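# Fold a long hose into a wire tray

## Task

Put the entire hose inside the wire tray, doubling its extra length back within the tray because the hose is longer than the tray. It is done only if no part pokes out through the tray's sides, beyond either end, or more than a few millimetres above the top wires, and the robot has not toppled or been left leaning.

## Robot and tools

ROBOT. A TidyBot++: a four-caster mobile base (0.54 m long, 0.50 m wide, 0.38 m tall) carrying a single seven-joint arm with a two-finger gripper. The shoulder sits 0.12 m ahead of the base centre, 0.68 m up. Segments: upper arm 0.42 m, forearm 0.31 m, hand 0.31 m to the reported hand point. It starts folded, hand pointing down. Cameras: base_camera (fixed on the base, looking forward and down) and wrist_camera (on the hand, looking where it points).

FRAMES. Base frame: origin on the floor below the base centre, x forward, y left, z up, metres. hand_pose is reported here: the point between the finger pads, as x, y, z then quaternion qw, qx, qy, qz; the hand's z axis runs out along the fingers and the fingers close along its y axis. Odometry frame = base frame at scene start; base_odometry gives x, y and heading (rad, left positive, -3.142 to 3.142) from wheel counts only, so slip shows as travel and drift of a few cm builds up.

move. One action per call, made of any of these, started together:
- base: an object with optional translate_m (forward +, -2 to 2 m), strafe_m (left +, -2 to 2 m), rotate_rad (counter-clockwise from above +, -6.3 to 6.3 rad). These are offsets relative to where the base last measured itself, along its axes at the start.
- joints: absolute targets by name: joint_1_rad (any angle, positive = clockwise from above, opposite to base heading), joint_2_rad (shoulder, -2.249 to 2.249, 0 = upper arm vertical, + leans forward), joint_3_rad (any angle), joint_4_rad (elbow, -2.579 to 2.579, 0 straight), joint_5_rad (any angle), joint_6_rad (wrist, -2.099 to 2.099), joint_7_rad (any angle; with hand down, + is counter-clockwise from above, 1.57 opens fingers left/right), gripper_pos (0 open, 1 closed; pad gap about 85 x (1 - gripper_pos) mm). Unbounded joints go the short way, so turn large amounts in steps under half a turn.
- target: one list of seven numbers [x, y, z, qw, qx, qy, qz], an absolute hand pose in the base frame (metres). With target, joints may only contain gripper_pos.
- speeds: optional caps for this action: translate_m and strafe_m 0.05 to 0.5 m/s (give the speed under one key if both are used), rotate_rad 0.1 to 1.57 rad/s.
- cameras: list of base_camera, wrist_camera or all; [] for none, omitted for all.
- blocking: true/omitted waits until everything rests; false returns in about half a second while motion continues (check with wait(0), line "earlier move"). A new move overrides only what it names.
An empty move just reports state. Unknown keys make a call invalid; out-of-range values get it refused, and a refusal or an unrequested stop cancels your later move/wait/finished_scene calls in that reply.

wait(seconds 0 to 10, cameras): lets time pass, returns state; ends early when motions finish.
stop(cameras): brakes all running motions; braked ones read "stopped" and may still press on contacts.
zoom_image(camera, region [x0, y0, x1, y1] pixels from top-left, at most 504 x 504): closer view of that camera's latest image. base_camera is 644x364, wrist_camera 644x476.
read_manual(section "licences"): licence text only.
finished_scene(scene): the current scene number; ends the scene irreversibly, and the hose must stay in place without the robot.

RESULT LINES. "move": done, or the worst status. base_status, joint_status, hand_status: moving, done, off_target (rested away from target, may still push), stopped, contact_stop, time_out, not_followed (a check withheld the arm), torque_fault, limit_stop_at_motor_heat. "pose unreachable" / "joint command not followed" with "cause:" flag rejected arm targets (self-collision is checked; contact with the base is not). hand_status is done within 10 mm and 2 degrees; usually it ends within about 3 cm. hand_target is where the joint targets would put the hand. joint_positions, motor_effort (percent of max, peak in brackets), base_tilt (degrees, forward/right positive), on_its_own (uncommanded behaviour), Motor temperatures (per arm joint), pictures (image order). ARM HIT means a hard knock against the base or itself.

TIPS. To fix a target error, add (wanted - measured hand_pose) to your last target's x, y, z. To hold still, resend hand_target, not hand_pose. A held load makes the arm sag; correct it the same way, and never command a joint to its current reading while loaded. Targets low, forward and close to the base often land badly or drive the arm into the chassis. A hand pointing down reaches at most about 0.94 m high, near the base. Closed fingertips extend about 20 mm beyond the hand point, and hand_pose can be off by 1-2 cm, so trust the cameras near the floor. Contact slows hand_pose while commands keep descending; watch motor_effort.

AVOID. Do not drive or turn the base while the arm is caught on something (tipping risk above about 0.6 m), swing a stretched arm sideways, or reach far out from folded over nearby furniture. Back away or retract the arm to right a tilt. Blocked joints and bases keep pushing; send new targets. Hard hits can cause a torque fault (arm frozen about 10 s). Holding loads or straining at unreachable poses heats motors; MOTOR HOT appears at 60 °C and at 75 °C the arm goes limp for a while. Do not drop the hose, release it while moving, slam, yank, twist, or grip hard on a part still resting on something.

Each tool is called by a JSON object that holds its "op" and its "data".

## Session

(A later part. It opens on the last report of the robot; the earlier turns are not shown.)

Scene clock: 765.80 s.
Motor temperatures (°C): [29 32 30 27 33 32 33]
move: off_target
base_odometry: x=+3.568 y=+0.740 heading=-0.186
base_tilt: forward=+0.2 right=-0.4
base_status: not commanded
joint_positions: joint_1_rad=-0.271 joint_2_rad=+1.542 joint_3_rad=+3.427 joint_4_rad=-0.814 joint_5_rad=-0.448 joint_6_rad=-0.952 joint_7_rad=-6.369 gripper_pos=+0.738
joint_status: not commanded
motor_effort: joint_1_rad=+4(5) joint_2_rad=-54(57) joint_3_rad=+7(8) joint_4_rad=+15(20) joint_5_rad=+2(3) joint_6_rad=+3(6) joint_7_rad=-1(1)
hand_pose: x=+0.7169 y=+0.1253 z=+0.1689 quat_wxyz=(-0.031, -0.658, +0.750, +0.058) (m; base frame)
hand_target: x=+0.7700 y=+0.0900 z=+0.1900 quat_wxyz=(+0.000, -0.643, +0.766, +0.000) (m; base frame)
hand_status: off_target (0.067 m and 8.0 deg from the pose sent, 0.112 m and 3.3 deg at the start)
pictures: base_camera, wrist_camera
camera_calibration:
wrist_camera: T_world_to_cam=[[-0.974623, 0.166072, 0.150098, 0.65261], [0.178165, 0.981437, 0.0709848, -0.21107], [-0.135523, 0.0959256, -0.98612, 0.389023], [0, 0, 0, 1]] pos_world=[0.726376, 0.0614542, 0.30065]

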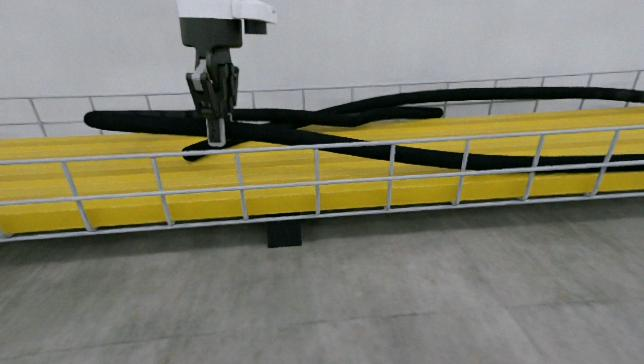

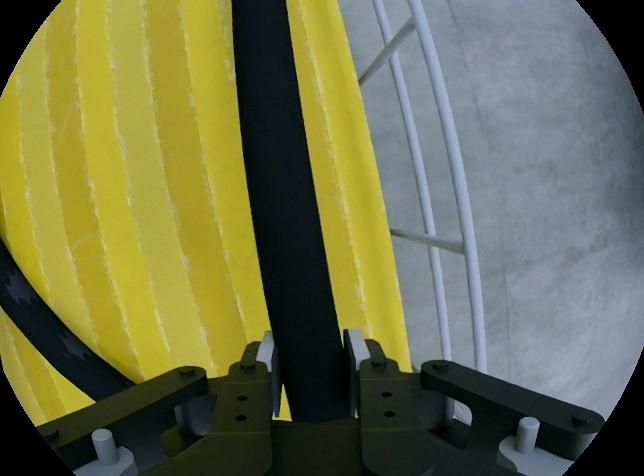

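{"op": "move", "data": {"target": [0.82, 0.06, 0.18, 0, 0.643, -0.766, 0]}}

{"op": "move", "data": {"joints": {"gripper_pos": 0.3}}}

{"op": "move", "data": {"target": [0.79, 0.05, 0.32, 0, 0.643, -0.766, 0], "cameras": []}}

{"op": "move", "data": {"target": [0.40, 0.0, 0.63, 0, 0.65, 0.76, 0]}}

Scene clock: 768.70 s.
Motor temperatures (°C): [29 32 30 27 33 32 33]
move: off_target
base_odometry: x=+3.568 y=+0.740 heading=-0.186
base_tilt: forward=+0.2 right=-0.4
base_status: not commanded
joint_positions: joint_1_rad=-0.150 joint_2_rad=+1.749 joint_3_rad=+3.314 joint_4_rad=-0.309 joint_5_rad=-0.278 joint_6_rad=-1.149 joint_7_rad=-6.450 gripper_pos=+0.738
joint_status: not commanded
motor_effort: joint_1_rad=+5(6) joint_2_rad=-60(61) joint_3_rad=+4(7) joint_4_rad=+22(22) joint_5_rad=+2(3) joint_6_rad=+7(7) joint_7_rad=-2(2)
hand_pose: x=+0.7850 y=+0.1110 z=+0.1498 quat_wxyz=(+0.000, -0.665, +0.745, +0.049) (m; base frame)
hand_target: x=+0.8200 y=+0.0600 z=+0.1800 quat_wxyz=(+0.000, -0.643, +0.766, +0.000) (m; base frame)
hand_status: off_target (0.069 m and 6.6 deg from the pose sent, 0.123 m and 8.0 deg at the start)
pictures: base_camera, wrist_camera
camera_calibration:
wrist_camera: T_world_to_cam=[[-0.984151, 0.148771, 0.096509, 0.741618], [0.15903, 0.981224, 0.10913, -0.198437], [-0.0784615, 0.122748, -0.989331, 0.33353], [0, 0, 0, 1]] pos_world=[0.78759, 0.0434392, 0.280054]

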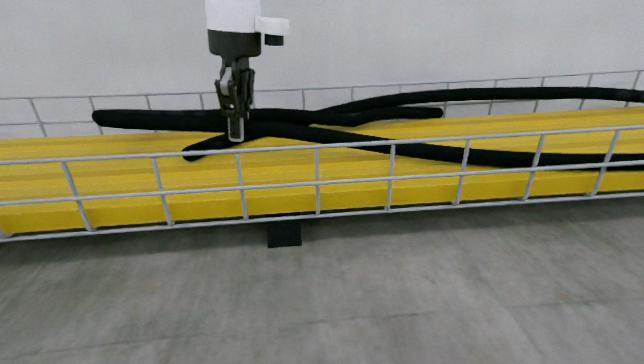

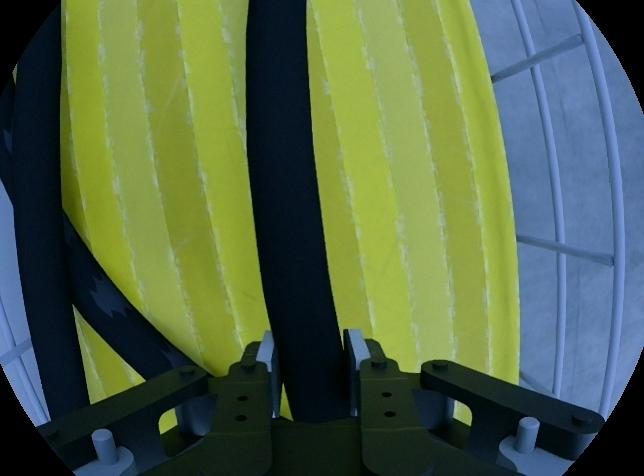

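Scene clock: 769.57 s.
Motor temperatures (°C): [29 32 30 27 33 32 33]
move: done
base_odometry: x=+3.568 y=+0.740 heading=-0.186
base_tilt: forward=+0.2 right=-0.4
base_status: not commanded
joint_positions: joint_1_rad=-0.142 joint_2_rad=+1.749 joint_3_rad=+3.314 joint_4_rad=-0.302 joint_5_rad=-0.276 joint_6_rad=-1.150 joint_7_rad=-6.459 gripper_pos=+0.300
joint_status: all done
motor_effort: joint_1_rad=+4(6) joint_2_rad=-59(61) joint_3_rad=+3(4) joint_4_rad=+20(22) joint_5_rad=+2(2) joint_6_rad=+5(7) joint_7_rad=-1(2)
hand_pose: x=+0.7889 y=+0.1061 z=+0.1516 quat_wxyz=(+0.002, -0.660, +0.750, +0.047) (m; base frame)
hand_target: x=+0.8200 y=+0.0600 z=+0.1800 quat_wxyz=(+0.000, -0.643, +0.766, +0.000) (m; base frame)
hand_status: not commanded
pictures: base_camera, wrist_camera
camera_calibration:
wrist_camera: T_world_to_cam=[[-0.982502, 0.163028, 0.090064, 0.744206], [0.172421, 0.978993, 0.10883, -0.204769], [-0.0704298, 0.122454, -0.989972, 0.330031], [0, 0, 0, 1]] pos_world=[0.789734, 0.0387277, 0.28198]

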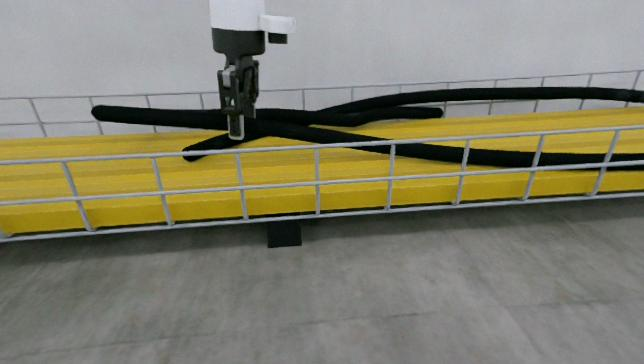

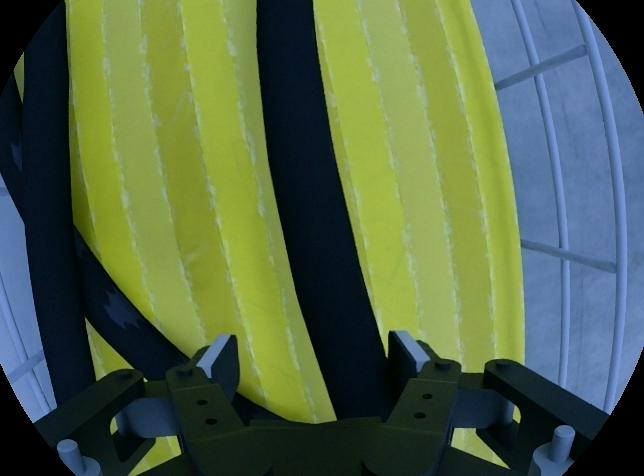

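Scene clock: 771.40 s.
Motor temperatures (°C): [29 32 30 27 33 32 33]
move: off_target
base_odometry: x=+3.568 y=+0.740 heading=-0.186
base_tilt: forward=+0.2 right=-0.3
base_status: not commanded
joint_positions: joint_1_rad=-0.173 joint_2_rad=+1.343 joint_3_rad=+3.409 joint_4_rad=-0.828 joint_5_rad=-0.276 joint_6_rad=-1.116 joint_7_rad=-6.431 gripper_pos=+0.300
joint_status: not commanded
motor_effort: joint_1_rad=+3(5) joint_2_rad=-52(60) joint_3_rad=+5(6) joint_4_rad=+16(21) joint_5_rad=+2(3) joint_6_rad=+2(5) joint_7_rad=+0(1)
hand_pose: x=+0.7518 y=+0.0482 z=+0.2951 quat_wxyz=(-0.052, -0.635, +0.770, +0.027) (m; base frame)
hand_target: x=+0.7900 y=+0.0500 z=+0.3200 quat_wxyz=(+0.000, -0.643, +0.766, +0.000) (m; base frame)
hand_status: off_target (0.046 m and 6.8 deg from the pose sent, 0.177 m and 6.0 deg at the start)
pictures: none
No camera images: "cameras" was empty.

Scene clock: 774.97 s.
Motor temperatures (°C): [29 32 30 27 33 32 33]
move: off_target
base_odometry: x=+3.568 y=+0.740 heading=-0.186
base_tilt: forward=+0.2 right=-0.4
base_status: not commanded
joint_positions: joint_1_rad=+0.009 joint_2_rad=+0.056 joint_3_rad=+3.138 joint_4_rad=-2.069 joint_5_rad=-0.078 joint_6_rad=-1.087 joint_7_rad=-9.208 gripper_pos=+0.300
joint_status: not commanded
motor_effort: joint_1_rad=+0(3) joint_2_rad=-17(56) joint_3_rad=+2(7) joint_4_rad=+15(17) joint_5_rad=+0(3) joint_6_rad=-1(2) joint_7_rad=-1(1)
hand_pose: x=+0.3887 y=+0.0213 z=+0.6268 quat_wxyz=(-0.049, +0.643, +0.764, +0.005) (m; base frame)
hand_target: x=+0.4000 y=+0.0000 z=+0.6300 quat_wxyz=(+0.000, +0.650, +0.760, +0.000) (m; base frame)
hand_status: off_target (0.024 m and 5.7 deg from the pose sent, 0.488 m and 160.2 deg at the start)
pictures: base_camera, wrist_camera
camera_calibration:
wrist_camera: T_world_to_cam=[[0.990462, 0.132425, -0.0380662, -0.363884], [0.131269, -0.990849, -0.0314079, 0.0414249], [-0.0418771, 0.0261114, -0.998782, 0.779087], [0, 0, 0, 1]] pos_world=[0.387601, 0.0688899, 0.765587]

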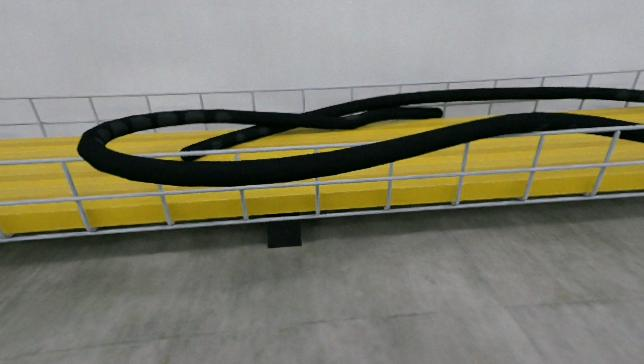

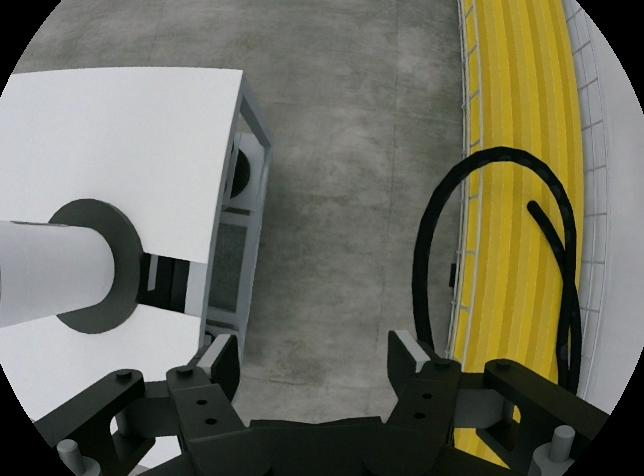

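{"op": "move", "data": {"target": [0.70, 0.27, 0.30, 0, 1.0, 0.02, 0], "joints": {"gripper_pos": 0.0}}}

Scene clock: 781.53 s.
Motor temperatures (°C): [29 32 30 27 33 32 33]
move: off_target
base_odometry: x=+3.568 y=+0.740 heading=-0.186
base_tilt: forward=+0.2 right=-0.4
base_status: not commanded
joint_positions: joint_1_rad=-0.443 joint_2_rad=+1.256 joint_3_rad=+3.172 joint_4_rad=-1.029 joint_5_rad=-0.078 joint_6_rad=-0.930 joint_7_rad=-11.299 gripper_pos=+0.000
joint_status: all done
motor_effort: joint_1_rad=+0(1) joint_2_rad=-49(53) joint_3_rad=+1(2) joint_4_rad=+14(17) joint_5_rad=+0(1) joint_6_rad=-1(1) joint_7_rad=-1(1)
hand_pose: x=+0.6738 y=+0.2672 z=+0.2959 quat_wxyz=(-0.002, +0.998, +0.040, -0.039) (m; base frame)
hand_target: x=+0.7000 y=+0.2700 z=+0.3000 quat_wxyz=(+0.000, +1.000, +0.020, +0.000) (m; base frame)
hand_status: off_target (0.027 m and 5.1 deg from the pose sent, 0.515 m and 97.7 deg at the start)
pictures: base_camera, wrist_camera
camera_calibration:
wrist_camera: T_world_to_cam=[[0.0422862, -0.998964, 0.0168239, 0.233468], [-0.991368, -0.0398612, 0.124904, 0.693303], [-0.124104, -0.0219603, -0.992026, 0.520342], [0, 0, 0, 1]] pos_world=[0.742022, 0.272289, 0.425669]

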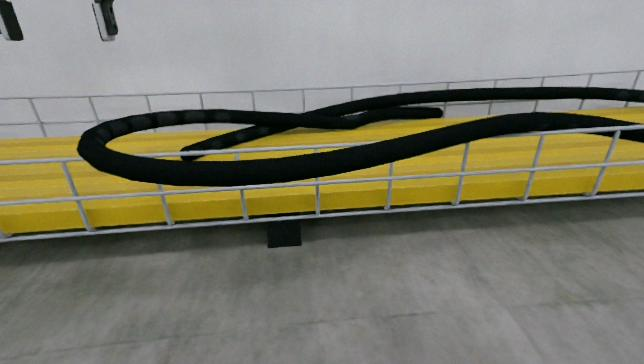

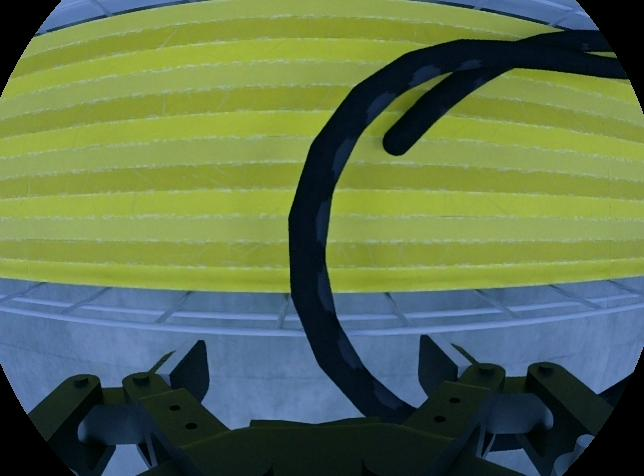

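{"op": "move", "data": {"target": [0.735, 0.275, 0.165, 0, 1.0, 0.0, 0], "cameras": ["wrist_camera"]}}

{"op": "move", "data": {"target": [0.745, 0.275, 0.145, 0, 1.0, 0.0, 0]}}

Scene clock: 784.83 s.
Motor temperatures (°C): [29 32 30 27 33 32 33]
move: off_target
base_odometry: x=+3.568 y=+0.740 heading=-0.186
base_tilt: forward=+0.2 right=-0.4
base_status: not commanded
joint_positions: joint_1_rad=-0.443 joint_2_rad=+1.627 joint_3_rad=+3.180 joint_4_rad=-0.593 joint_5_rad=-0.078 joint_6_rad=-0.929 joint_7_rad=-11.335 gripper_pos=+0.000
joint_status: not commanded
motor_effort: joint_1_rad=+0(0) joint_2_rad=-53(57) joint_3_rad=+1(1) joint_4_rad=+15(16) joint_5_rad=+0(0) joint_6_rad=+0(1) joint_7_rad=-1(1)
hand_pose: x=+0.7225 y=+0.2885 z=+0.1568 quat_wxyz=(-0.010, +0.999, +0.029, -0.007) (m; base frame)
hand_target: x=+0.7350 y=+0.2750 z=+0.1650 quat_wxyz=(+0.000, +1.000, +0.000, +0.000) (m; base frame)
hand_status: off_target (0.020 m and 3.7 deg from the pose sent, 0.145 m and 6.4 deg at the start)
pictures: wrist_camera
camera_calibration:
wrist_camera: T_world_to_cam=[[0.019087, -0.999818, 0.000731478, 0.274583], [-0.997901, -0.0190052, 0.0618988, 0.768377], [-0.0618736, -0.00191141, -0.998082, 0.339135], [0, 0, 0, 1]] pos_world=[0.782507, 0.289784, 0.290722]

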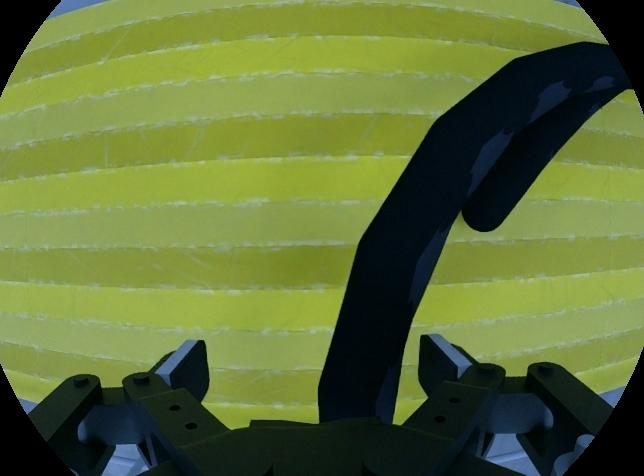

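Scene clock: 785.97 s.
Motor temperatures (°C): [29 32 30 27 33 32 33]
move: off_target
base_odometry: x=+3.568 y=+0.740 heading=-0.186
base_tilt: forward=+0.2 right=-0.4
base_status: not commanded
joint_positions: joint_1_rad=-0.437 joint_2_rad=+1.708 joint_3_rad=+3.181 joint_4_rad=-0.426 joint_5_rad=-0.078 joint_6_rad=-0.964 joint_7_rad=-11.337 gripper_pos=+0.000
joint_status: not commanded
motor_effort: joint_1_rad=+0(1) joint_2_rad=-54(55) joint_3_rad=+1(1) joint_4_rad=+16(17) joint_5_rad=+0(0) joint_6_rad=+1(1) joint_7_rad=-1(1)
hand_pose: x=+0.7486 y=+0.2986 z=+0.1453 quat_wxyz=(-0.020, +0.999, +0.030, +0.016) (m; base frame)
hand_target: x=+0.7450 y=+0.2750 z=+0.1450 quat_wxyz=(+0.000, +1.000, +0.000, +0.000) (m; base frame)
hand_status: off_target (0.024 m and 4.5 deg from the pose sent, 0.029 m and 3.7 deg at the start)
pictures: base_camera, wrist_camera
camera_calibration:
wrist_camera: T_world_to_cam=[[0.0198982, -0.999594, -0.0204057, 0.286626], [-0.999679, -0.0202117, 0.0152757, 0.803779], [-0.015682, 0.0200952, -0.999675, 0.288283], [0, 0, 0, 1]] pos_world=[0.802338, 0.296963, 0.28176]

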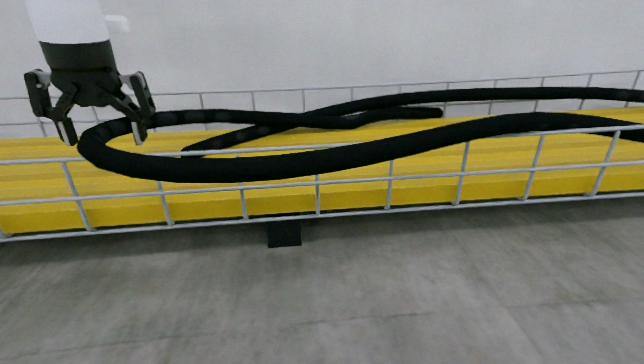

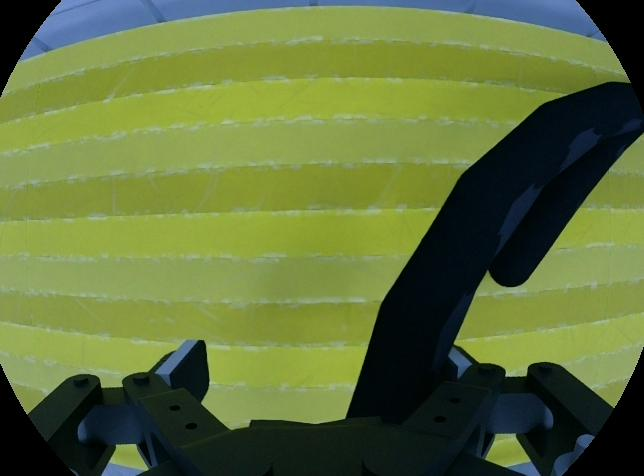

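{"op": "move", "data": {"target": [0.735, 0.235, 0.20, 0, 0.985, -0.17, 0], "cameras": ["wrist_camera"]}}

{"op": "move", "data": {"target": [0.735, 0.235, 0.155, 0, 0.985, -0.17, 0], "cameras": ["wrist_camera"]}}

Scene clock: 789.27 s.
Motor temperatures (°C): [29 32 30 27 33 32 33]
move: off_target
base_odometry: x=+3.568 y=+0.740 heading=-0.186
base_tilt: forward=+0.2 right=-0.4
base_status: not commanded
joint_positions: joint_1_rad=-0.422 joint_2_rad=+1.538 joint_3_rad=+3.219 joint_4_rad=-0.770 joint_5_rad=-0.078 joint_6_rad=-0.926 joint_7_rad=-11.580 gripper_pos=+0.000
joint_status: not commanded
motor_effort: joint_1_rad=+2(2) joint_2_rad=-53(55) joint_3_rad=+3(3) joint_4_rad=+14(16) joint_5_rad=+1(2) joint_6_rad=-1(1) joint_7_rad=-1(1)
hand_pose: x=+0.6973 y=+0.2372 z=+0.1737 quat_wxyz=(+0.030, +0.993, -0.109, -0.036) (m; base frame)
hand_target: x=+0.7350 y=+0.2350 z=+0.2000 quat_wxyz=(+0.000, +0.985, -0.170, +0.000) (m; base frame)
hand_status: off_target (0.046 m and 8.9 deg from the pose sent, 0.085 m and 23.2 deg at the start)
pictures: wrist_camera
camera_calibration:
wrist_camera: T_world_to_cam=[[-0.250786, -0.963897, 0.0894894, 0.38798], [-0.959578, 0.259726, 0.108406, 0.640264], [-0.127735, -0.0586854, -0.990071, 0.412331], [0, 0, 0, 1]] pos_world=[0.764352, 0.231877, 0.304109]

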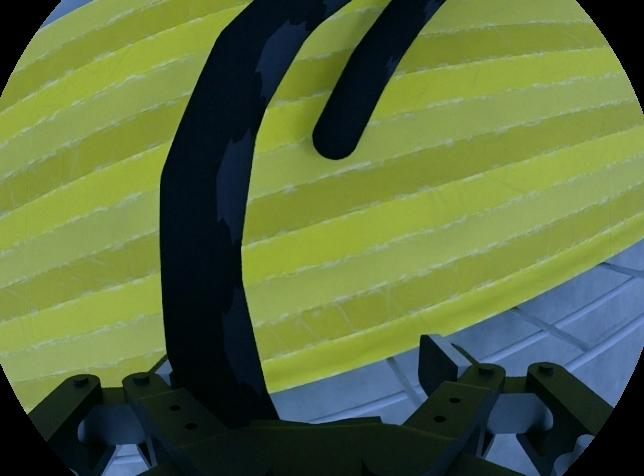

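Scene clock: 790.27 s.
Motor temperatures (°C): [29 32 30 27 33 32 33]
move: off_target
base_odometry: x=+3.568 y=+0.740 heading=-0.186
base_tilt: forward=+0.2 right=-0.4
base_status: not commanded
joint_positions: joint_1_rad=-0.421 joint_2_rad=+1.600 joint_3_rad=+3.219 joint_4_rad=-0.696 joint_5_rad=-0.078 joint_6_rad=-0.922 joint_7_rad=-11.589 gripper_pos=+0.000
joint_status: not commanded
motor_effort: joint_1_rad=+3(4) joint_2_rad=-52(54) joint_3_rad=+4(5) joint_4_rad=+15(15) joint_5_rad=+2(2) joint_6_rad=+0(1) joint_7_rad=-1(1)
hand_pose: x=+0.7040 y=+0.2412 z=+0.1502 quat_wxyz=(+0.026, +0.993, -0.111, -0.028) (m; base frame)
hand_target: x=+0.7350 y=+0.2350 z=+0.1550 quat_wxyz=(+0.000, +0.985, -0.170, +0.000) (m; base frame)
hand_status: off_target (0.032 m and 8.1 deg from the pose sent, 0.042 m and 8.9 deg at the start)
pictures: wrist_camera
camera_calibration:
wrist_camera: T_world_to_cam=[[-0.255984, -0.963384, 0.0797742, 0.400704], [-0.960133, 0.262972, 0.0948149, 0.649893], [-0.112321, -0.0523228, -0.992293, 0.378035], [0, 0, 0, 1]] pos_world=[0.769019, 0.234909, 0.281536]

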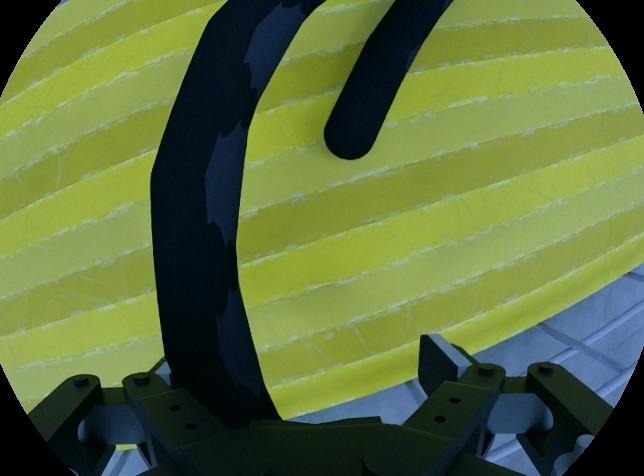

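{"op": "move", "data": {"target": [0.74, 0.272, 0.22, 0, 0.99, -0.12, 0], "cameras": []}}

{"op": "move", "data": {"target": [0.74, 0.272, 0.155, 0, 0.99, -0.12, 0], "cameras": ["wrist_camera"]}}

Scene clock: 792.37 s.
Motor temperatures (°C): [29 32 30 27 33 32 33]
move: off_target
base_odometry: x=+3.568 y=+0.740 heading=-0.186
base_tilt: forward=+0.2 right=-0.4
base_status: not commanded
joint_positions: joint_1_rad=-0.425 joint_2_rad=+1.531 joint_3_rad=+3.219 joint_4_rad=-0.682 joint_5_rad=-0.078 joint_6_rad=-0.936 joint_7_rad=-11.590 gripper_pos=+0.000
joint_status: not commanded
motor_effort: joint_1_rad=+0(3) joint_2_rad=-53(56) joint_3_rad=+1(4) joint_4_rad=+15(16) joint_5_rad=+0(2) joint_6_rad=+0(1) joint_7_rad=+0(1)
hand_pose: x=+0.7376 y=+0.2593 z=+0.1988 quat_wxyz=(+0.008, +0.994, -0.109, +0.001) (m; base frame)
hand_target: x=+0.7400 y=+0.2720 z=+0.2200 quat_wxyz=(+0.000, +0.993, -0.120, +0.000) (m; base frame)
hand_status: off_target (0.025 m and 1.6 deg from the pose sent, 0.084 m and 4.5 deg at the start)
pictures: none
No camera images: "cameras" was empty.

Scene clock: 793.80 s.
Motor temperatures (°C): [29 32 30 27 33 32 33]
move: off_target
base_odometry: x=+3.568 y=+0.740 heading=-0.186
base_tilt: forward=+0.2 right=-0.4
base_status: not commanded
joint_positions: joint_1_rad=-0.425 joint_2_rad=+1.665 joint_3_rad=+3.219 joint_4_rad=-0.526 joint_5_rad=-0.078 joint_6_rad=-0.936 joint_7_rad=-11.590 gripper_pos=+0.000
joint_status: not commanded
motor_effort: joint_1_rad=+0(1) joint_2_rad=-52(57) joint_3_rad=+1(2) joint_4_rad=+15(17) joint_5_rad=+0(1) joint_6_rad=+0(1) joint_7_rad=+0(2)
hand_pose: x=+0.7444 y=+0.2659 z=+0.1477 quat_wxyz=(+0.002, +0.995, -0.103, +0.010) (m; base frame)
hand_target: x=+0.7400 y=+0.2720 z=+0.1550 quat_wxyz=(+0.000, +0.993, -0.120, +0.000) (m; base frame)
hand_status: off_target (0.010 m and 2.3 deg from the pose sent, 0.046 m and 1.6 deg at the start)
pictures: wrist_camera
camera_calibration:
wrist_camera: T_world_to_cam=[[-0.244816, -0.969313, 0.0222954, 0.436739], [-0.969091, 0.245353, 0.025789, 0.703956], [-0.0304679, -0.0152928, -0.999419, 0.311662], [0, 0, 0, 1]] pos_world=[0.798613, 0.255385, 0.28359]

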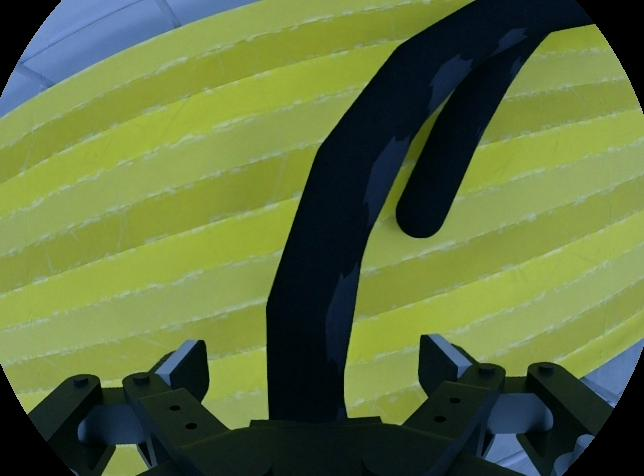

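{"op": "move", "data": {"target": [0.735, 0.272, 0.138, 0, 0.99, -0.12, 0], "cameras": []}}

{"op": "move", "data": {"joints": {"gripper_pos": 0.88}}}

Scene clock: 795.33 s.
Motor temperatures (°C): [29 32 30 27 33 32 33]
move: off_target
base_odometry: x=+3.568 y=+0.740 heading=-0.186
base_tilt: forward=+0.2 right=-0.4
base_status: not commanded
joint_positions: joint_1_rad=-0.425 joint_2_rad=+1.684 joint_3_rad=+3.219 joint_4_rad=-0.514 joint_5_rad=-0.078 joint_6_rad=-0.936 joint_7_rad=-11.590 gripper_pos=+0.000
joint_status: not commanded
motor_effort: joint_1_rad=+0(0) joint_2_rad=-53(54) joint_3_rad=+0(2) joint_4_rad=+15(16) joint_5_rad=+0(1) joint_6_rad=+0(0) joint_7_rad=-1(1)
hand_pose: x=+0.7406 y=+0.2645 z=+0.1382 quat_wxyz=(+0.004, +0.995, -0.103, +0.008) (m; base frame)
hand_target: x=+0.7350 y=+0.2720 z=+0.1380 quat_wxyz=(+0.000, +0.993, -0.120, +0.000) (m; base frame)
hand_status: off_target (0.009 m and 2.2 deg from the pose sent, 0.015 m and 2.3 deg at the start)
pictures: none
No camera images: "cameras" was empty.

Scene clock: 796.37 s.
Motor temperatures (°C): [29 32 30 27 33 32 33]
move: off_target
base_odometry: x=+3.568 y=+0.740 heading=-0.186
base_tilt: forward=+0.2 right=-0.4
base_status: not commanded
joint_positions: joint_1_rad=-0.426 joint_2_rad=+1.684 joint_3_rad=+3.219 joint_4_rad=-0.514 joint_5_rad=-0.078 joint_6_rad=-0.936 joint_7_rad=-11.590 gripper_pos=+0.765
joint_status: gripper_pos off_target (ended at +0.765, target +0.880)
motor_effort: joint_1_rad=+0(2) joint_2_rad=-53(54) joint_3_rad=+1(2) joint_4_rad=+15(15) joint_5_rad=+0(1) joint_6_rad=+0(0) joint_7_rad=+0(1)
hand_pose: x=+0.7404 y=+0.2652 z=+0.1382 quat_wxyz=(+0.004, +0.995, -0.102, +0.008) (m; base frame)
hand_target: x=+0.7350 y=+0.2720 z=+0.1380 quat_wxyz=(+0.000, +0.993, -0.120, +0.000) (m; base frame)
hand_status: not commanded
pictures: base_camera, wrist_camera
camera_calibration:
wrist_camera: T_world_to_cam=[[-0.242775, -0.969729, 0.0261711, 0.433318], [-0.969405, 0.243526, 0.0308219, 0.70053], [-0.0362622, -0.0178876, -0.999182, 0.306975], [0, 0, 0, 1]] pos_world=[0.795427, 0.255095, 0.273792]

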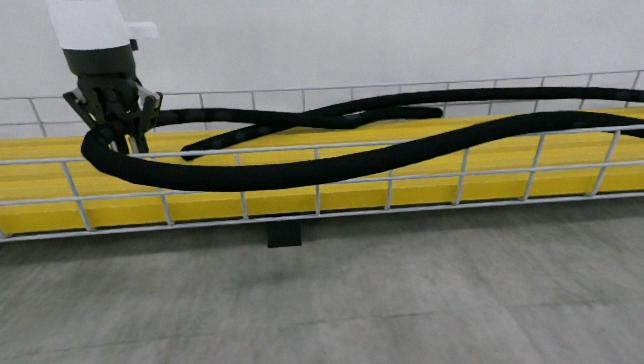

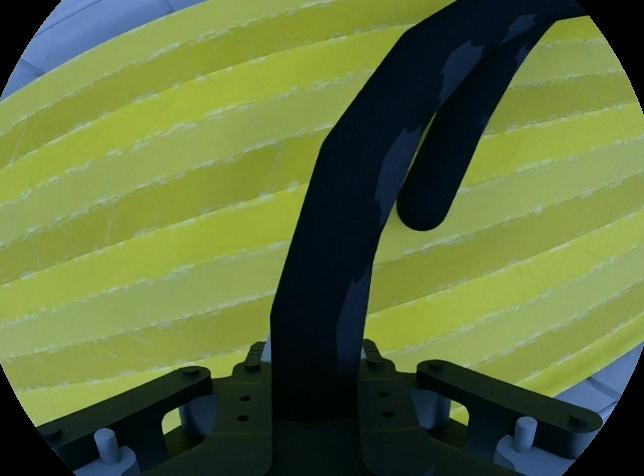

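{"op": "move", "data": {"target": [0.76, 0.25, 0.31, 0, 0.99, -0.12, 0], "cameras": []}}

{"op": "move", "data": {"base": {"strafe_m": 0.3}, "speeds": {"strafe_m": 0.15}}}

Scene clock: 799.83 s.
Motor temperatures (°C): [29 33 30 27 33 32 33]
move: off_target
base_odometry: x=+3.568 y=+0.740 heading=-0.186
base_tilt: forward=+0.2 right=-0.4
base_status: not commanded
joint_positions: joint_1_rad=-0.390 joint_2_rad=+1.409 joint_3_rad=+3.219 joint_4_rad=-0.705 joint_5_rad=-0.078 joint_6_rad=-1.024 joint_7_rad=-11.590 gripper_pos=+0.765
joint_status: not commanded
motor_effort: joint_1_rad=-1(4) joint_2_rad=-58(60) joint_3_rad=+2(2) joint_4_rad=+18(19) joint_5_rad=+1(1) joint_6_rad=+1(1) joint_7_rad=+0(1)
hand_pose: x=+0.7604 y=+0.2446 z=+0.2755 quat_wxyz=(+0.003, +0.992, -0.128, +0.005) (m; base frame)
hand_target: x=+0.7600 y=+0.2500 z=+0.3100 quat_wxyz=(+0.000, +0.993, -0.120, +0.000) (m; base frame)
hand_status: off_target (0.035 m and 1.1 deg from the pose sent, 0.174 m and 2.3 deg at the start)
pictures: none
No camera images: "cameras" was empty.

Scene clock: 802.50 s.
Motor temperatures (°C): [29 33 30 27 33 32 33]
move: done
base_odometry: x=+3.624 y=+1.035 heading=-0.186
base_tilt: forward=+0.2 right=-0.4
base_status: done
joint_positions: joint_1_rad=-0.385 joint_2_rad=+1.409 joint_3_rad=+3.232 joint_4_rad=-0.710 joint_5_rad=-0.078 joint_6_rad=-1.028 joint_7_rad=-11.590 gripper_pos=+0.765
joint_status: not commanded
motor_effort: joint_1_rad=-2(8) joint_2_rad=-56(60) joint_3_rad=+0(4) joint_4_rad=+17(19) joint_5_rad=-1(2) joint_6_rad=+0(1) joint_7_rad=-2(2)
hand_pose: x=+0.7607 y=+0.2335 z=+0.2741 quat_wxyz=(+0.011, +0.991, -0.132, +0.004) (m; base frame)
hand_target: x=+0.7600 y=+0.2500 z=+0.3100 quat_wxyz=(+0.000, +0.993, -0.120, +0.000) (m; base frame)
hand_status: not commanded
pictures: base_camera, wrist_camera
camera_calibration:
wrist_camera: T_world_to_cam=[[-0.299763, -0.953154, 0.0404879, 0.439573], [-0.952921, 0.301181, 0.0350888, 0.696607], [-0.0456392, -0.0280634, -0.998564, 0.452311], [0, 0, 0, 1]] pos_world=[0.816223, 0.22187, 0.409421]

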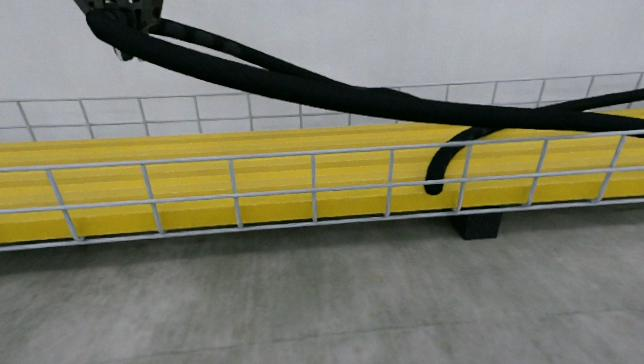

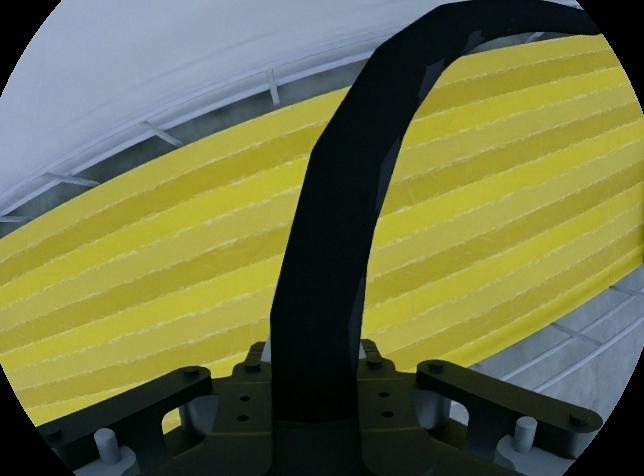

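{"op": "move", "data": {"base": {"strafe_m": 0.2}, "speeds": {"strafe_m": 0.15}}}

Scene clock: 805.90 s.
Motor temperatures (°C): [29 33 30 27 33 32 33]
move: done
base_odometry: x=+3.661 y=+1.231 heading=-0.187
base_tilt: forward=+0.2 right=-0.4
base_status: done
joint_positions: joint_1_rad=-0.385 joint_2_rad=+1.409 joint_3_rad=+3.232 joint_4_rad=-0.710 joint_5_rad=-0.078 joint_6_rad=-1.028 joint_7_rad=-11.590 gripper_pos=+0.765
joint_status: not commanded
motor_effort: joint_1_rad=-2(7) joint_2_rad=-57(58) joint_3_rad=+0(2) joint_4_rad=+17(19) joint_5_rad=-1(2) joint_6_rad=+0(1) joint_7_rad=-1(2)
hand_pose: x=+0.7606 y=+0.2335 z=+0.2741 quat_wxyz=(+0.011, +0.991, -0.132, +0.004) (m; base frame)
hand_target: x=+0.7600 y=+0.2500 z=+0.3100 quat_wxyz=(+0.000, +0.993, -0.120, +0.000) (m; base frame)
hand_status: not commanded
pictures: base_camera, wrist_camera
camera_calibration:
wrist_camera: T_world_to_cam=[[-0.299699, -0.953162, 0.0407763, 0.439377], [-0.952929, 0.301135, 0.0352791, 0.696481], [-0.0459059, -0.0282838, -0.998545, 0.452532], [0, 0, 0, 1]] pos_world=[0.816151, 0.221861, 0.409387]

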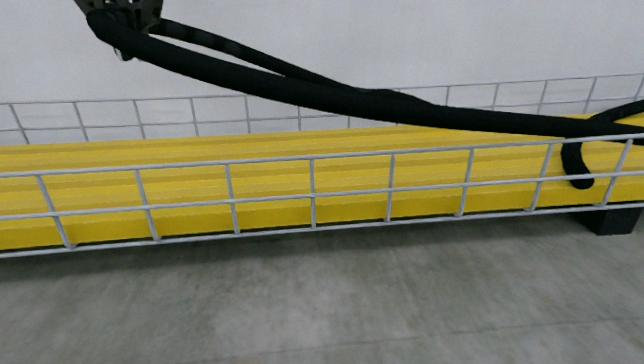

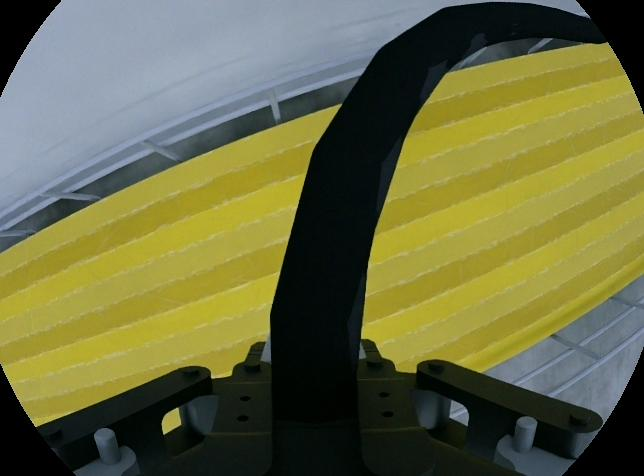

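{"op": "move", "data": {"target": [0.755, 0.26, 0.2, 0, 0.99, -0.12, 0], "cameras": []}}

{"op": "move", "data": {"target": [0.745, 0.26, 0.135, 0, 0.99, -0.12, 0]}}

Scene clock: 808.33 s.
Motor temperatures (°C): [29 33 30 27 33 32 33]
move: off_target
base_odometry: x=+3.661 y=+1.231 heading=-0.187
base_tilt: forward=+0.2 right=-0.4
base_status: not commanded
joint_positions: joint_1_rad=-0.389 joint_2_rad=+1.602 joint_3_rad=+3.232 joint_4_rad=-0.566 joint_5_rad=-0.078 joint_6_rad=-1.028 joint_7_rad=-11.590 gripper_pos=+0.765
joint_status: not commanded
motor_effort: joint_1_rad=-1(3) joint_2_rad=-55(60) joint_3_rad=+0(1) joint_4_rad=+16(18) joint_5_rad=+0(1) joint_6_rad=-1(1) joint_7_rad=-1(2)
hand_pose: x=+0.7417 y=+0.2319 z=+0.1807 quat_wxyz=(+0.023, +0.992, -0.123, -0.017) (m; base frame)
hand_target: x=+0.7550 y=+0.2600 z=+0.2000 quat_wxyz=(+0.000, +0.993, -0.120, +0.000) (m; base frame)
hand_status: off_target (0.037 m and 3.3 deg from the pose sent, 0.079 m and 1.9 deg at the start)
pictures: none
No camera images: "cameras" was empty.

Scene clock: 809.63 s.
Motor temperatures (°C): [29 33 30 27 33 32 33]
move: off_target
base_odometry: x=+3.661 y=+1.231 heading=-0.187
base_tilt: forward=+0.2 right=-0.4
base_status: not commanded
joint_positions: joint_1_rad=-0.395 joint_2_rad=+1.722 joint_3_rad=+3.232 joint_4_rad=-0.455 joint_5_rad=-0.078 joint_6_rad=-1.025 joint_7_rad=-11.590 gripper_pos=+0.765
joint_status: not commanded
motor_effort: joint_1_rad=-1(2) joint_2_rad=-53(56) joint_3_rad=+0(1) joint_4_rad=+15(16) joint_5_rad=-1(1) joint_6_rad=-1(2) joint_7_rad=-1(2)
hand_pose: x=+0.7317 y=+0.2350 z=+0.1282 quat_wxyz=(+0.025, +0.993, -0.115, -0.020) (m; base frame)
hand_target: x=+0.7449 y=+0.2600 z=+0.1350 quat_wxyz=(+0.000, +0.993, -0.120, +0.000) (m; base frame)
hand_status: off_target (0.029 m and 3.7 deg from the pose sent, 0.054 m and 3.3 deg at the start)
pictures: base_camera, wrist_camera
camera_calibration:
wrist_camera: T_world_to_cam=[[-0.26509, -0.961248, 0.0756936, 0.41016], [-0.959465, 0.270757, 0.0782199, 0.680009], [-0.0956833, -0.05189, -0.994058, 0.346995], [0, 0, 0, 1]] pos_world=[0.794375, 0.228154, 0.260697]

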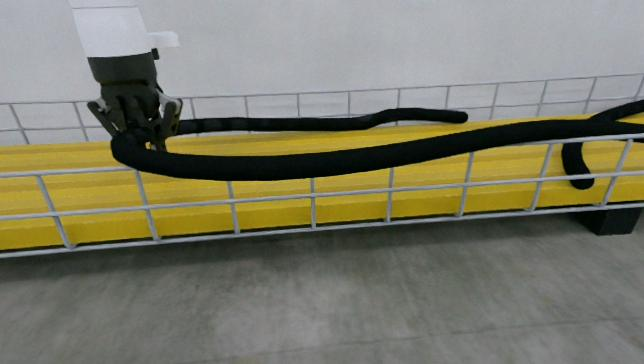

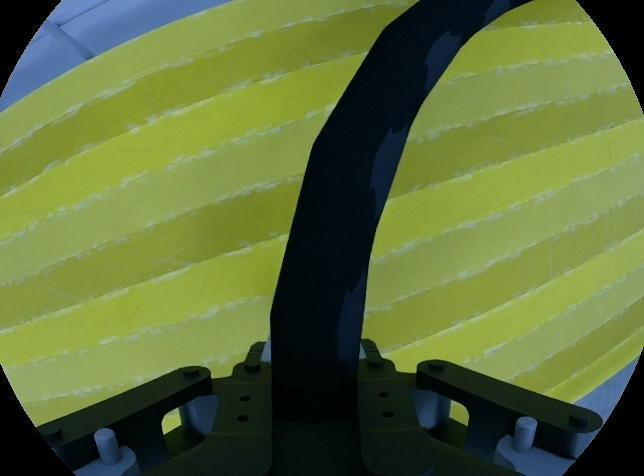

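{"op": "move", "data": {"target": [0.75, 0.27, 0.22, 0, 0.97, 0.24, 0], "cameras": []}}

{"op": "move", "data": {"target": [0.75, 0.27, 0.22, 0, 0.88, 0.475, 0]}}

Scene clock: 812.73 s.
Motor temperatures (°C): [29 33 30 27 33 32 33]
move: off_target
base_odometry: x=+3.661 y=+1.231 heading=-0.187
base_tilt: forward=+0.1 right=-0.4
base_status: not commanded
joint_positions: joint_1_rad=-0.395 joint_2_rad=+1.578 joint_3_rad=+3.146 joint_4_rad=-0.597 joint_5_rad=-0.073 joint_6_rad=-1.025 joint_7_rad=-10.983 gripper_pos=+0.765
joint_status: not commanded
motor_effort: joint_1_rad=+0(2) joint_2_rad=-54(57) joint_3_rad=+1(1) joint_4_rad=+17(17) joint_5_rad=+1(2) joint_6_rad=+0(2) joint_7_rad=+2(2)
hand_pose: x=+0.7227 y=+0.2717 z=+0.1898 quat_wxyz=(-0.022, +0.982, +0.183, -0.034) (m; base frame)
hand_target: x=+0.7500 y=+0.2700 z=+0.2200 quat_wxyz=(+0.000, +0.971, +0.240, +0.000) (m; base frame)
hand_status: off_target (0.041 m and 8.2 deg from the pose sent, 0.100 m and 41.2 deg at the start)
pictures: none
No camera images: "cameras" was empty.

Scene clock: 813.97 s.
Motor temperatures (°C): [29 33 30 27 33 32 33]
move: off_target
base_odometry: x=+3.661 y=+1.231 heading=-0.187
base_tilt: forward=+0.2 right=-0.4
base_status: not commanded
joint_positions: joint_1_rad=-0.394 joint_2_rad=+1.578 joint_3_rad=+3.071 joint_4_rad=-0.597 joint_5_rad=-0.008 joint_6_rad=-1.025 joint_7_rad=-10.512 gripper_pos=+0.765
joint_status: not commanded
motor_effort: joint_1_rad=+0(2) joint_2_rad=-56(57) joint_3_rad=+1(2) joint_4_rad=+17(18) joint_5_rad=+3(3) joint_6_rad=+1(1) joint_7_rad=+3(4)
hand_pose: x=+0.7148 y=+0.2890 z=+0.1915 quat_wxyz=(-0.040, +0.905, +0.423, -0.028) (m; base frame)
hand_target: x=+0.7500 y=+0.2700 z=+0.2200 quat_wxyz=(+0.000, +0.880, +0.475, +0.000) (m; base frame)
hand_status: off_target (0.049 m and 8.7 deg from the pose sent, 0.041 m and 36.0 deg at the start)
pictures: base_camera, wrist_camera
camera_calibration:
wrist_camera: T_world_to_cam=[[0.738689, -0.669866, -0.0749539, -0.320043], [-0.66654, -0.742482, 0.0666716, 0.729849], [-0.100313, 0.000710213, -0.994956, 0.399349], [0, 0, 0, 1]] pos_world=[0.762946, 0.32723, 0.324686]

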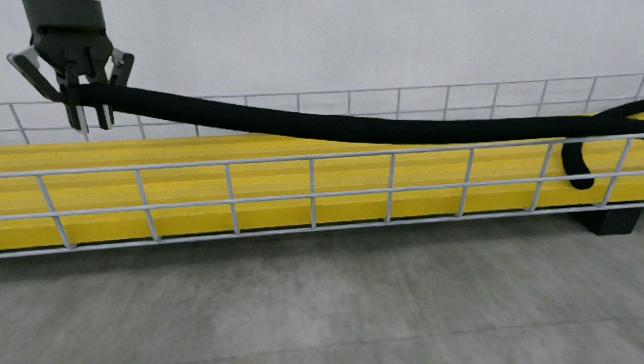

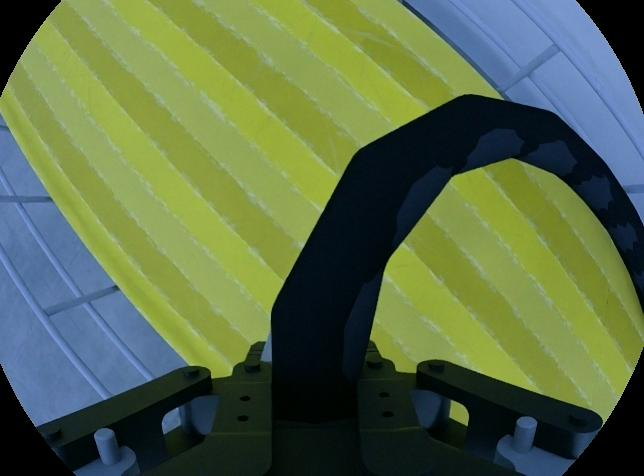

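{"op": "move", "data": {"target": [0.76, 0.26, 0.14, 0, 0.84, 0.54, 0]}}

{"op": "move", "data": {"joints": {"gripper_pos": 0.3}}}

Scene clock: 816.47 s.
Motor temperatures (°C): [29 33 30 27 33 32 33]
move: off_target
base_odometry: x=+3.661 y=+1.231 heading=-0.187
base_tilt: forward=+0.2 right=-0.4
base_status: not commanded
joint_positions: joint_1_rad=-0.400 joint_2_rad=+1.806 joint_3_rad=+3.088 joint_4_rad=-0.290 joint_5_rad=-0.008 joint_6_rad=-1.071 joint_7_rad=-10.310 gripper_pos=+0.765
joint_status: not commanded
motor_effort: joint_1_rad=+5(6) joint_2_rad=-57(59) joint_3_rad=+3(4) joint_4_rad=+20(21) joint_5_rad=+5(5) joint_6_rad=+4(4) joint_7_rad=+1(4)
hand_pose: x=+0.7298 y=+0.2845 z=+0.1160 quat_wxyz=(-0.031, +0.860, +0.509, -0.009) (m; base frame)
hand_target: x=+0.7600 y=+0.2600 z=+0.1400 quat_wxyz=(+0.000, +0.841, +0.541, +0.000) (m; base frame)
hand_status: off_target (0.046 m and 5.6 deg from the pose sent, 0.074 m and 16.3 deg at the start)
pictures: base_camera, wrist_camera
camera_calibration:
wrist_camera: T_world_to_cam=[[0.85644, -0.514543, -0.0418995, -0.473768], [-0.513541, -0.85744, 0.0327549, 0.666517], [-0.0527801, -0.00653551, -0.998585, 0.293557], [0, 0, 0, 1]] pos_world=[0.763531, 0.329643, 0.251459]

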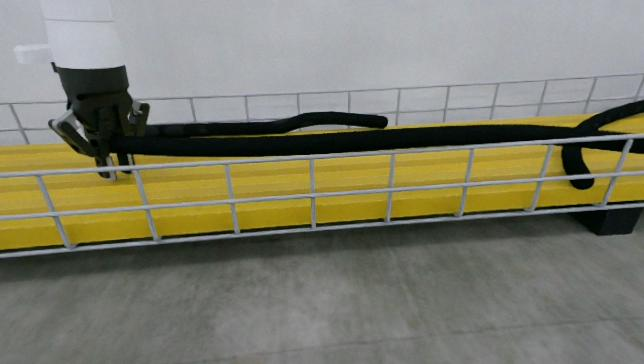

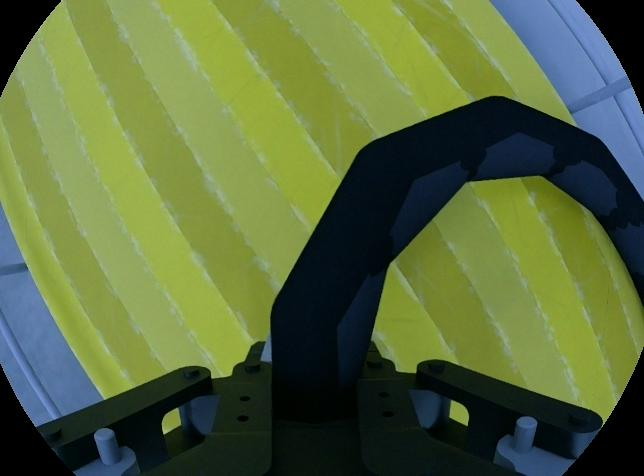

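Scene clock: 817.33 s.
Motor temperatures (°C): [29 33 30 27 33 32 33]
move: done
base_odometry: x=+3.661 y=+1.231 heading=-0.187
base_tilt: forward=+0.2 right=-0.4
base_status: not commanded
joint_positions: joint_1_rad=-0.400 joint_2_rad=+1.806 joint_3_rad=+3.100 joint_4_rad=-0.279 joint_5_rad=-0.008 joint_6_rad=-1.071 joint_7_rad=-10.290 gripper_pos=+0.300
joint_status: all done
motor_effort: joint_1_rad=+2(6) joint_2_rad=-56(58) joint_3_rad=+1(4) joint_4_rad=+19(20) joint_5_rad=+1(5) joint_6_rad=+2(4) joint_7_rad=-1(3)
hand_pose: x=+0.7363 y=+0.2820 z=+0.1186 quat_wxyz=(-0.024, +0.854, +0.519, -0.004) (m; base frame)
hand_target: x=+0.7600 y=+0.2600 z=+0.1400 quat_wxyz=(+0.000, +0.841, +0.541, +0.000) (m; base frame)
hand_status: not commanded
pictures: base_camera, wrist_camera
camera_calibration:
wrist_camera: T_world_to_cam=[[0.868588, -0.494858, -0.0258885, -0.496833], [-0.494127, -0.868873, 0.0299773, 0.656903], [-0.0373283, -0.0132457, -0.999215, 0.287039], [0, 0, 0, 1]] pos_world=[0.766851, 0.328705, 0.254259]

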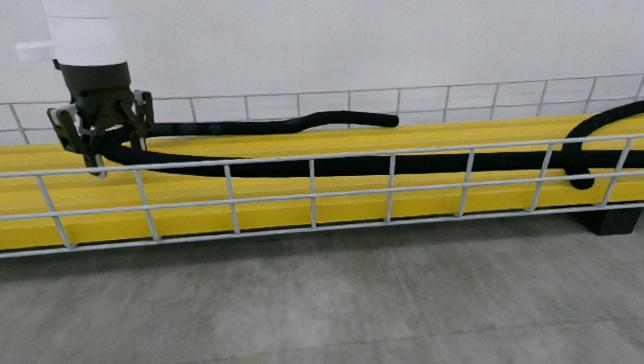

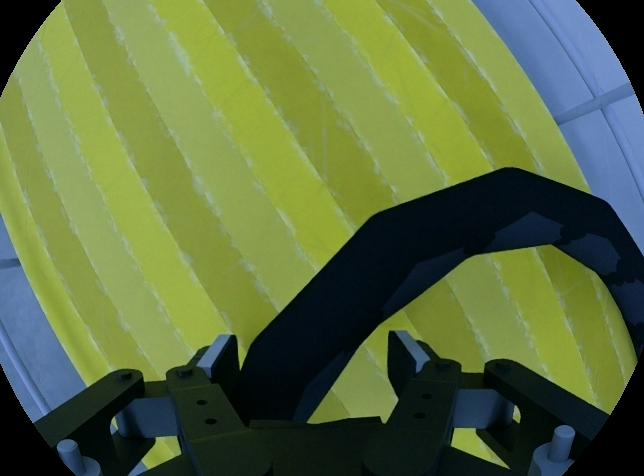

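{"op": "move", "data": {"joints": {"gripper_pos": 0.0}, "cameras": []}}

{"op": "move", "data": {"target": [0.75, 0.26, 0.30, 0, 0.84, 0.54, 0], "cameras": []}}

{"op": "move", "data": {"target": [0.40, 0.0, 0.63, 0, 0.65, 0.76, 0]}}

Scene clock: 819.23 s.
Motor temperatures (°C): [29 33 30 27 33 32 33]
move: done
base_odometry: x=+3.661 y=+1.231 heading=-0.187
base_tilt: forward=+0.2 right=-0.4
base_status: not commanded
joint_positions: joint_1_rad=-0.398 joint_2_rad=+1.806 joint_3_rad=+3.105 joint_4_rad=-0.272 joint_5_rad=-0.008 joint_6_rad=-1.071 joint_7_rad=-10.290 gripper_pos=+0.000
joint_status: all done
motor_effort: joint_1_rad=+1(2) joint_2_rad=-54(57) joint_3_rad=+0(2) joint_4_rad=+17(18) joint_5_rad=+0(1) joint_6_rad=+1(2) joint_7_rad=+0(1)
hand_pose: x=+0.7403 y=+0.2807 z=+0.1203 quat_wxyz=(-0.022, +0.854, +0.519, -0.001) (m; base frame)
hand_target: x=+0.7600 y=+0.2600 z=+0.1400 quat_wxyz=(+0.000, +0.841, +0.541, +0.000) (m; base frame)
hand_status: not commanded
pictures: none
No camera images: "cameras" was empty.

Scene clock: 821.00 s.
Motor temperatures (°C): [29 33 30 27 33 32 33]
move: off_target
base_odometry: x=+3.661 y=+1.231 heading=-0.187
base_tilt: forward=+0.2 right=-0.4
base_status: not commanded
joint_positions: joint_1_rad=-0.369 joint_2_rad=+1.397 joint_3_rad=+3.042 joint_4_rad=-0.724 joint_5_rad=+0.055 joint_6_rad=-1.071 joint_7_rad=-10.290 gripper_pos=+0.000
joint_status: not commanded
motor_effort: joint_1_rad=+0(2) joint_2_rad=-53(57) joint_3_rad=-1(2) joint_4_rad=+16(18) joint_5_rad=+0(1) joint_6_rad=+0(1) joint_7_rad=-1(1)
hand_pose: x=+0.7272 y=+0.2752 z=+0.2820 quat_wxyz=(-0.029, +0.846, +0.532, -0.020) (m; base frame)
hand_target: x=+0.7500 y=+0.2600 z=+0.3000 quat_wxyz=(+0.000, +0.841, +0.541, +0.000) (m; base frame)
hand_status: off_target (0.033 m and 4.2 deg from the pose sent, 0.181 m and 3.8 deg at the start)
pictures: none
No camera images: "cameras" was empty.

Scene clock: 823.90 s.
Motor temperatures (°C): [29 33 30 27 33 32 33]
move: off_target
base_odometry: x=+3.661 y=+1.231 heading=-0.187
base_tilt: forward=+0.2 right=-0.4
base_status: not commanded
joint_positions: joint_1_rad=+0.009 joint_2_rad=+0.057 joint_3_rad=+3.103 joint_4_rad=-2.068 joint_5_rad=+0.055 joint_6_rad=-1.071 joint_7_rad=-9.321 gripper_pos=+0.000
joint_status: not commanded
motor_effort: joint_1_rad=+0(2) joint_2_rad=-17(56) joint_3_rad=+1(2) joint_4_rad=+15(16) joint_5_rad=+0(1) joint_6_rad=-1(1) joint_7_rad=+0(1)
hand_pose: x=+0.3931 y=-0.0052 z=+0.6259 quat_wxyz=(-0.005, +0.647, +0.761, -0.035) (m; base frame)
hand_target: x=+0.4000 y=+0.0000 z=+0.6300 quat_wxyz=(+0.000, +0.650, +0.760, +0.000) (m; base frame)
hand_status: off_target (0.010 m and 4.1 deg from the pose sent, 0.551 m and 34.9 deg at the start)
pictures: base_camera, wrist_camera
camera_calibration:
wrist_camera: T_world_to_cam=[[0.991965, 0.120825, -0.0375161, -0.365799], [0.123705, -0.98846, 0.0874319, -0.0568764], [-0.0265192, -0.0913703, -0.995464, 0.770369], [0, 0, 0, 1]] pos_world=[0.390325, 0.0583665, 0.758124]

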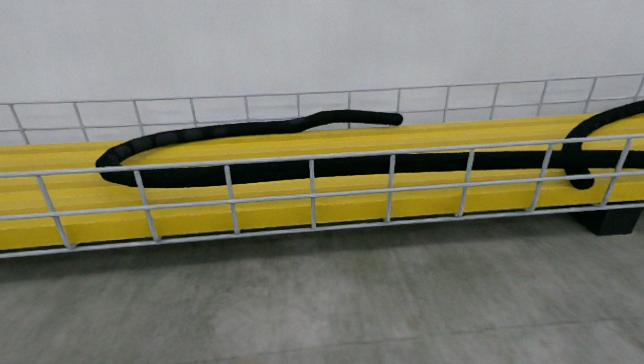

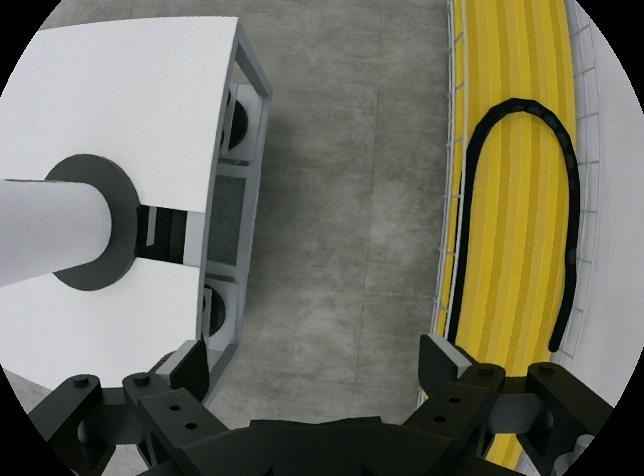

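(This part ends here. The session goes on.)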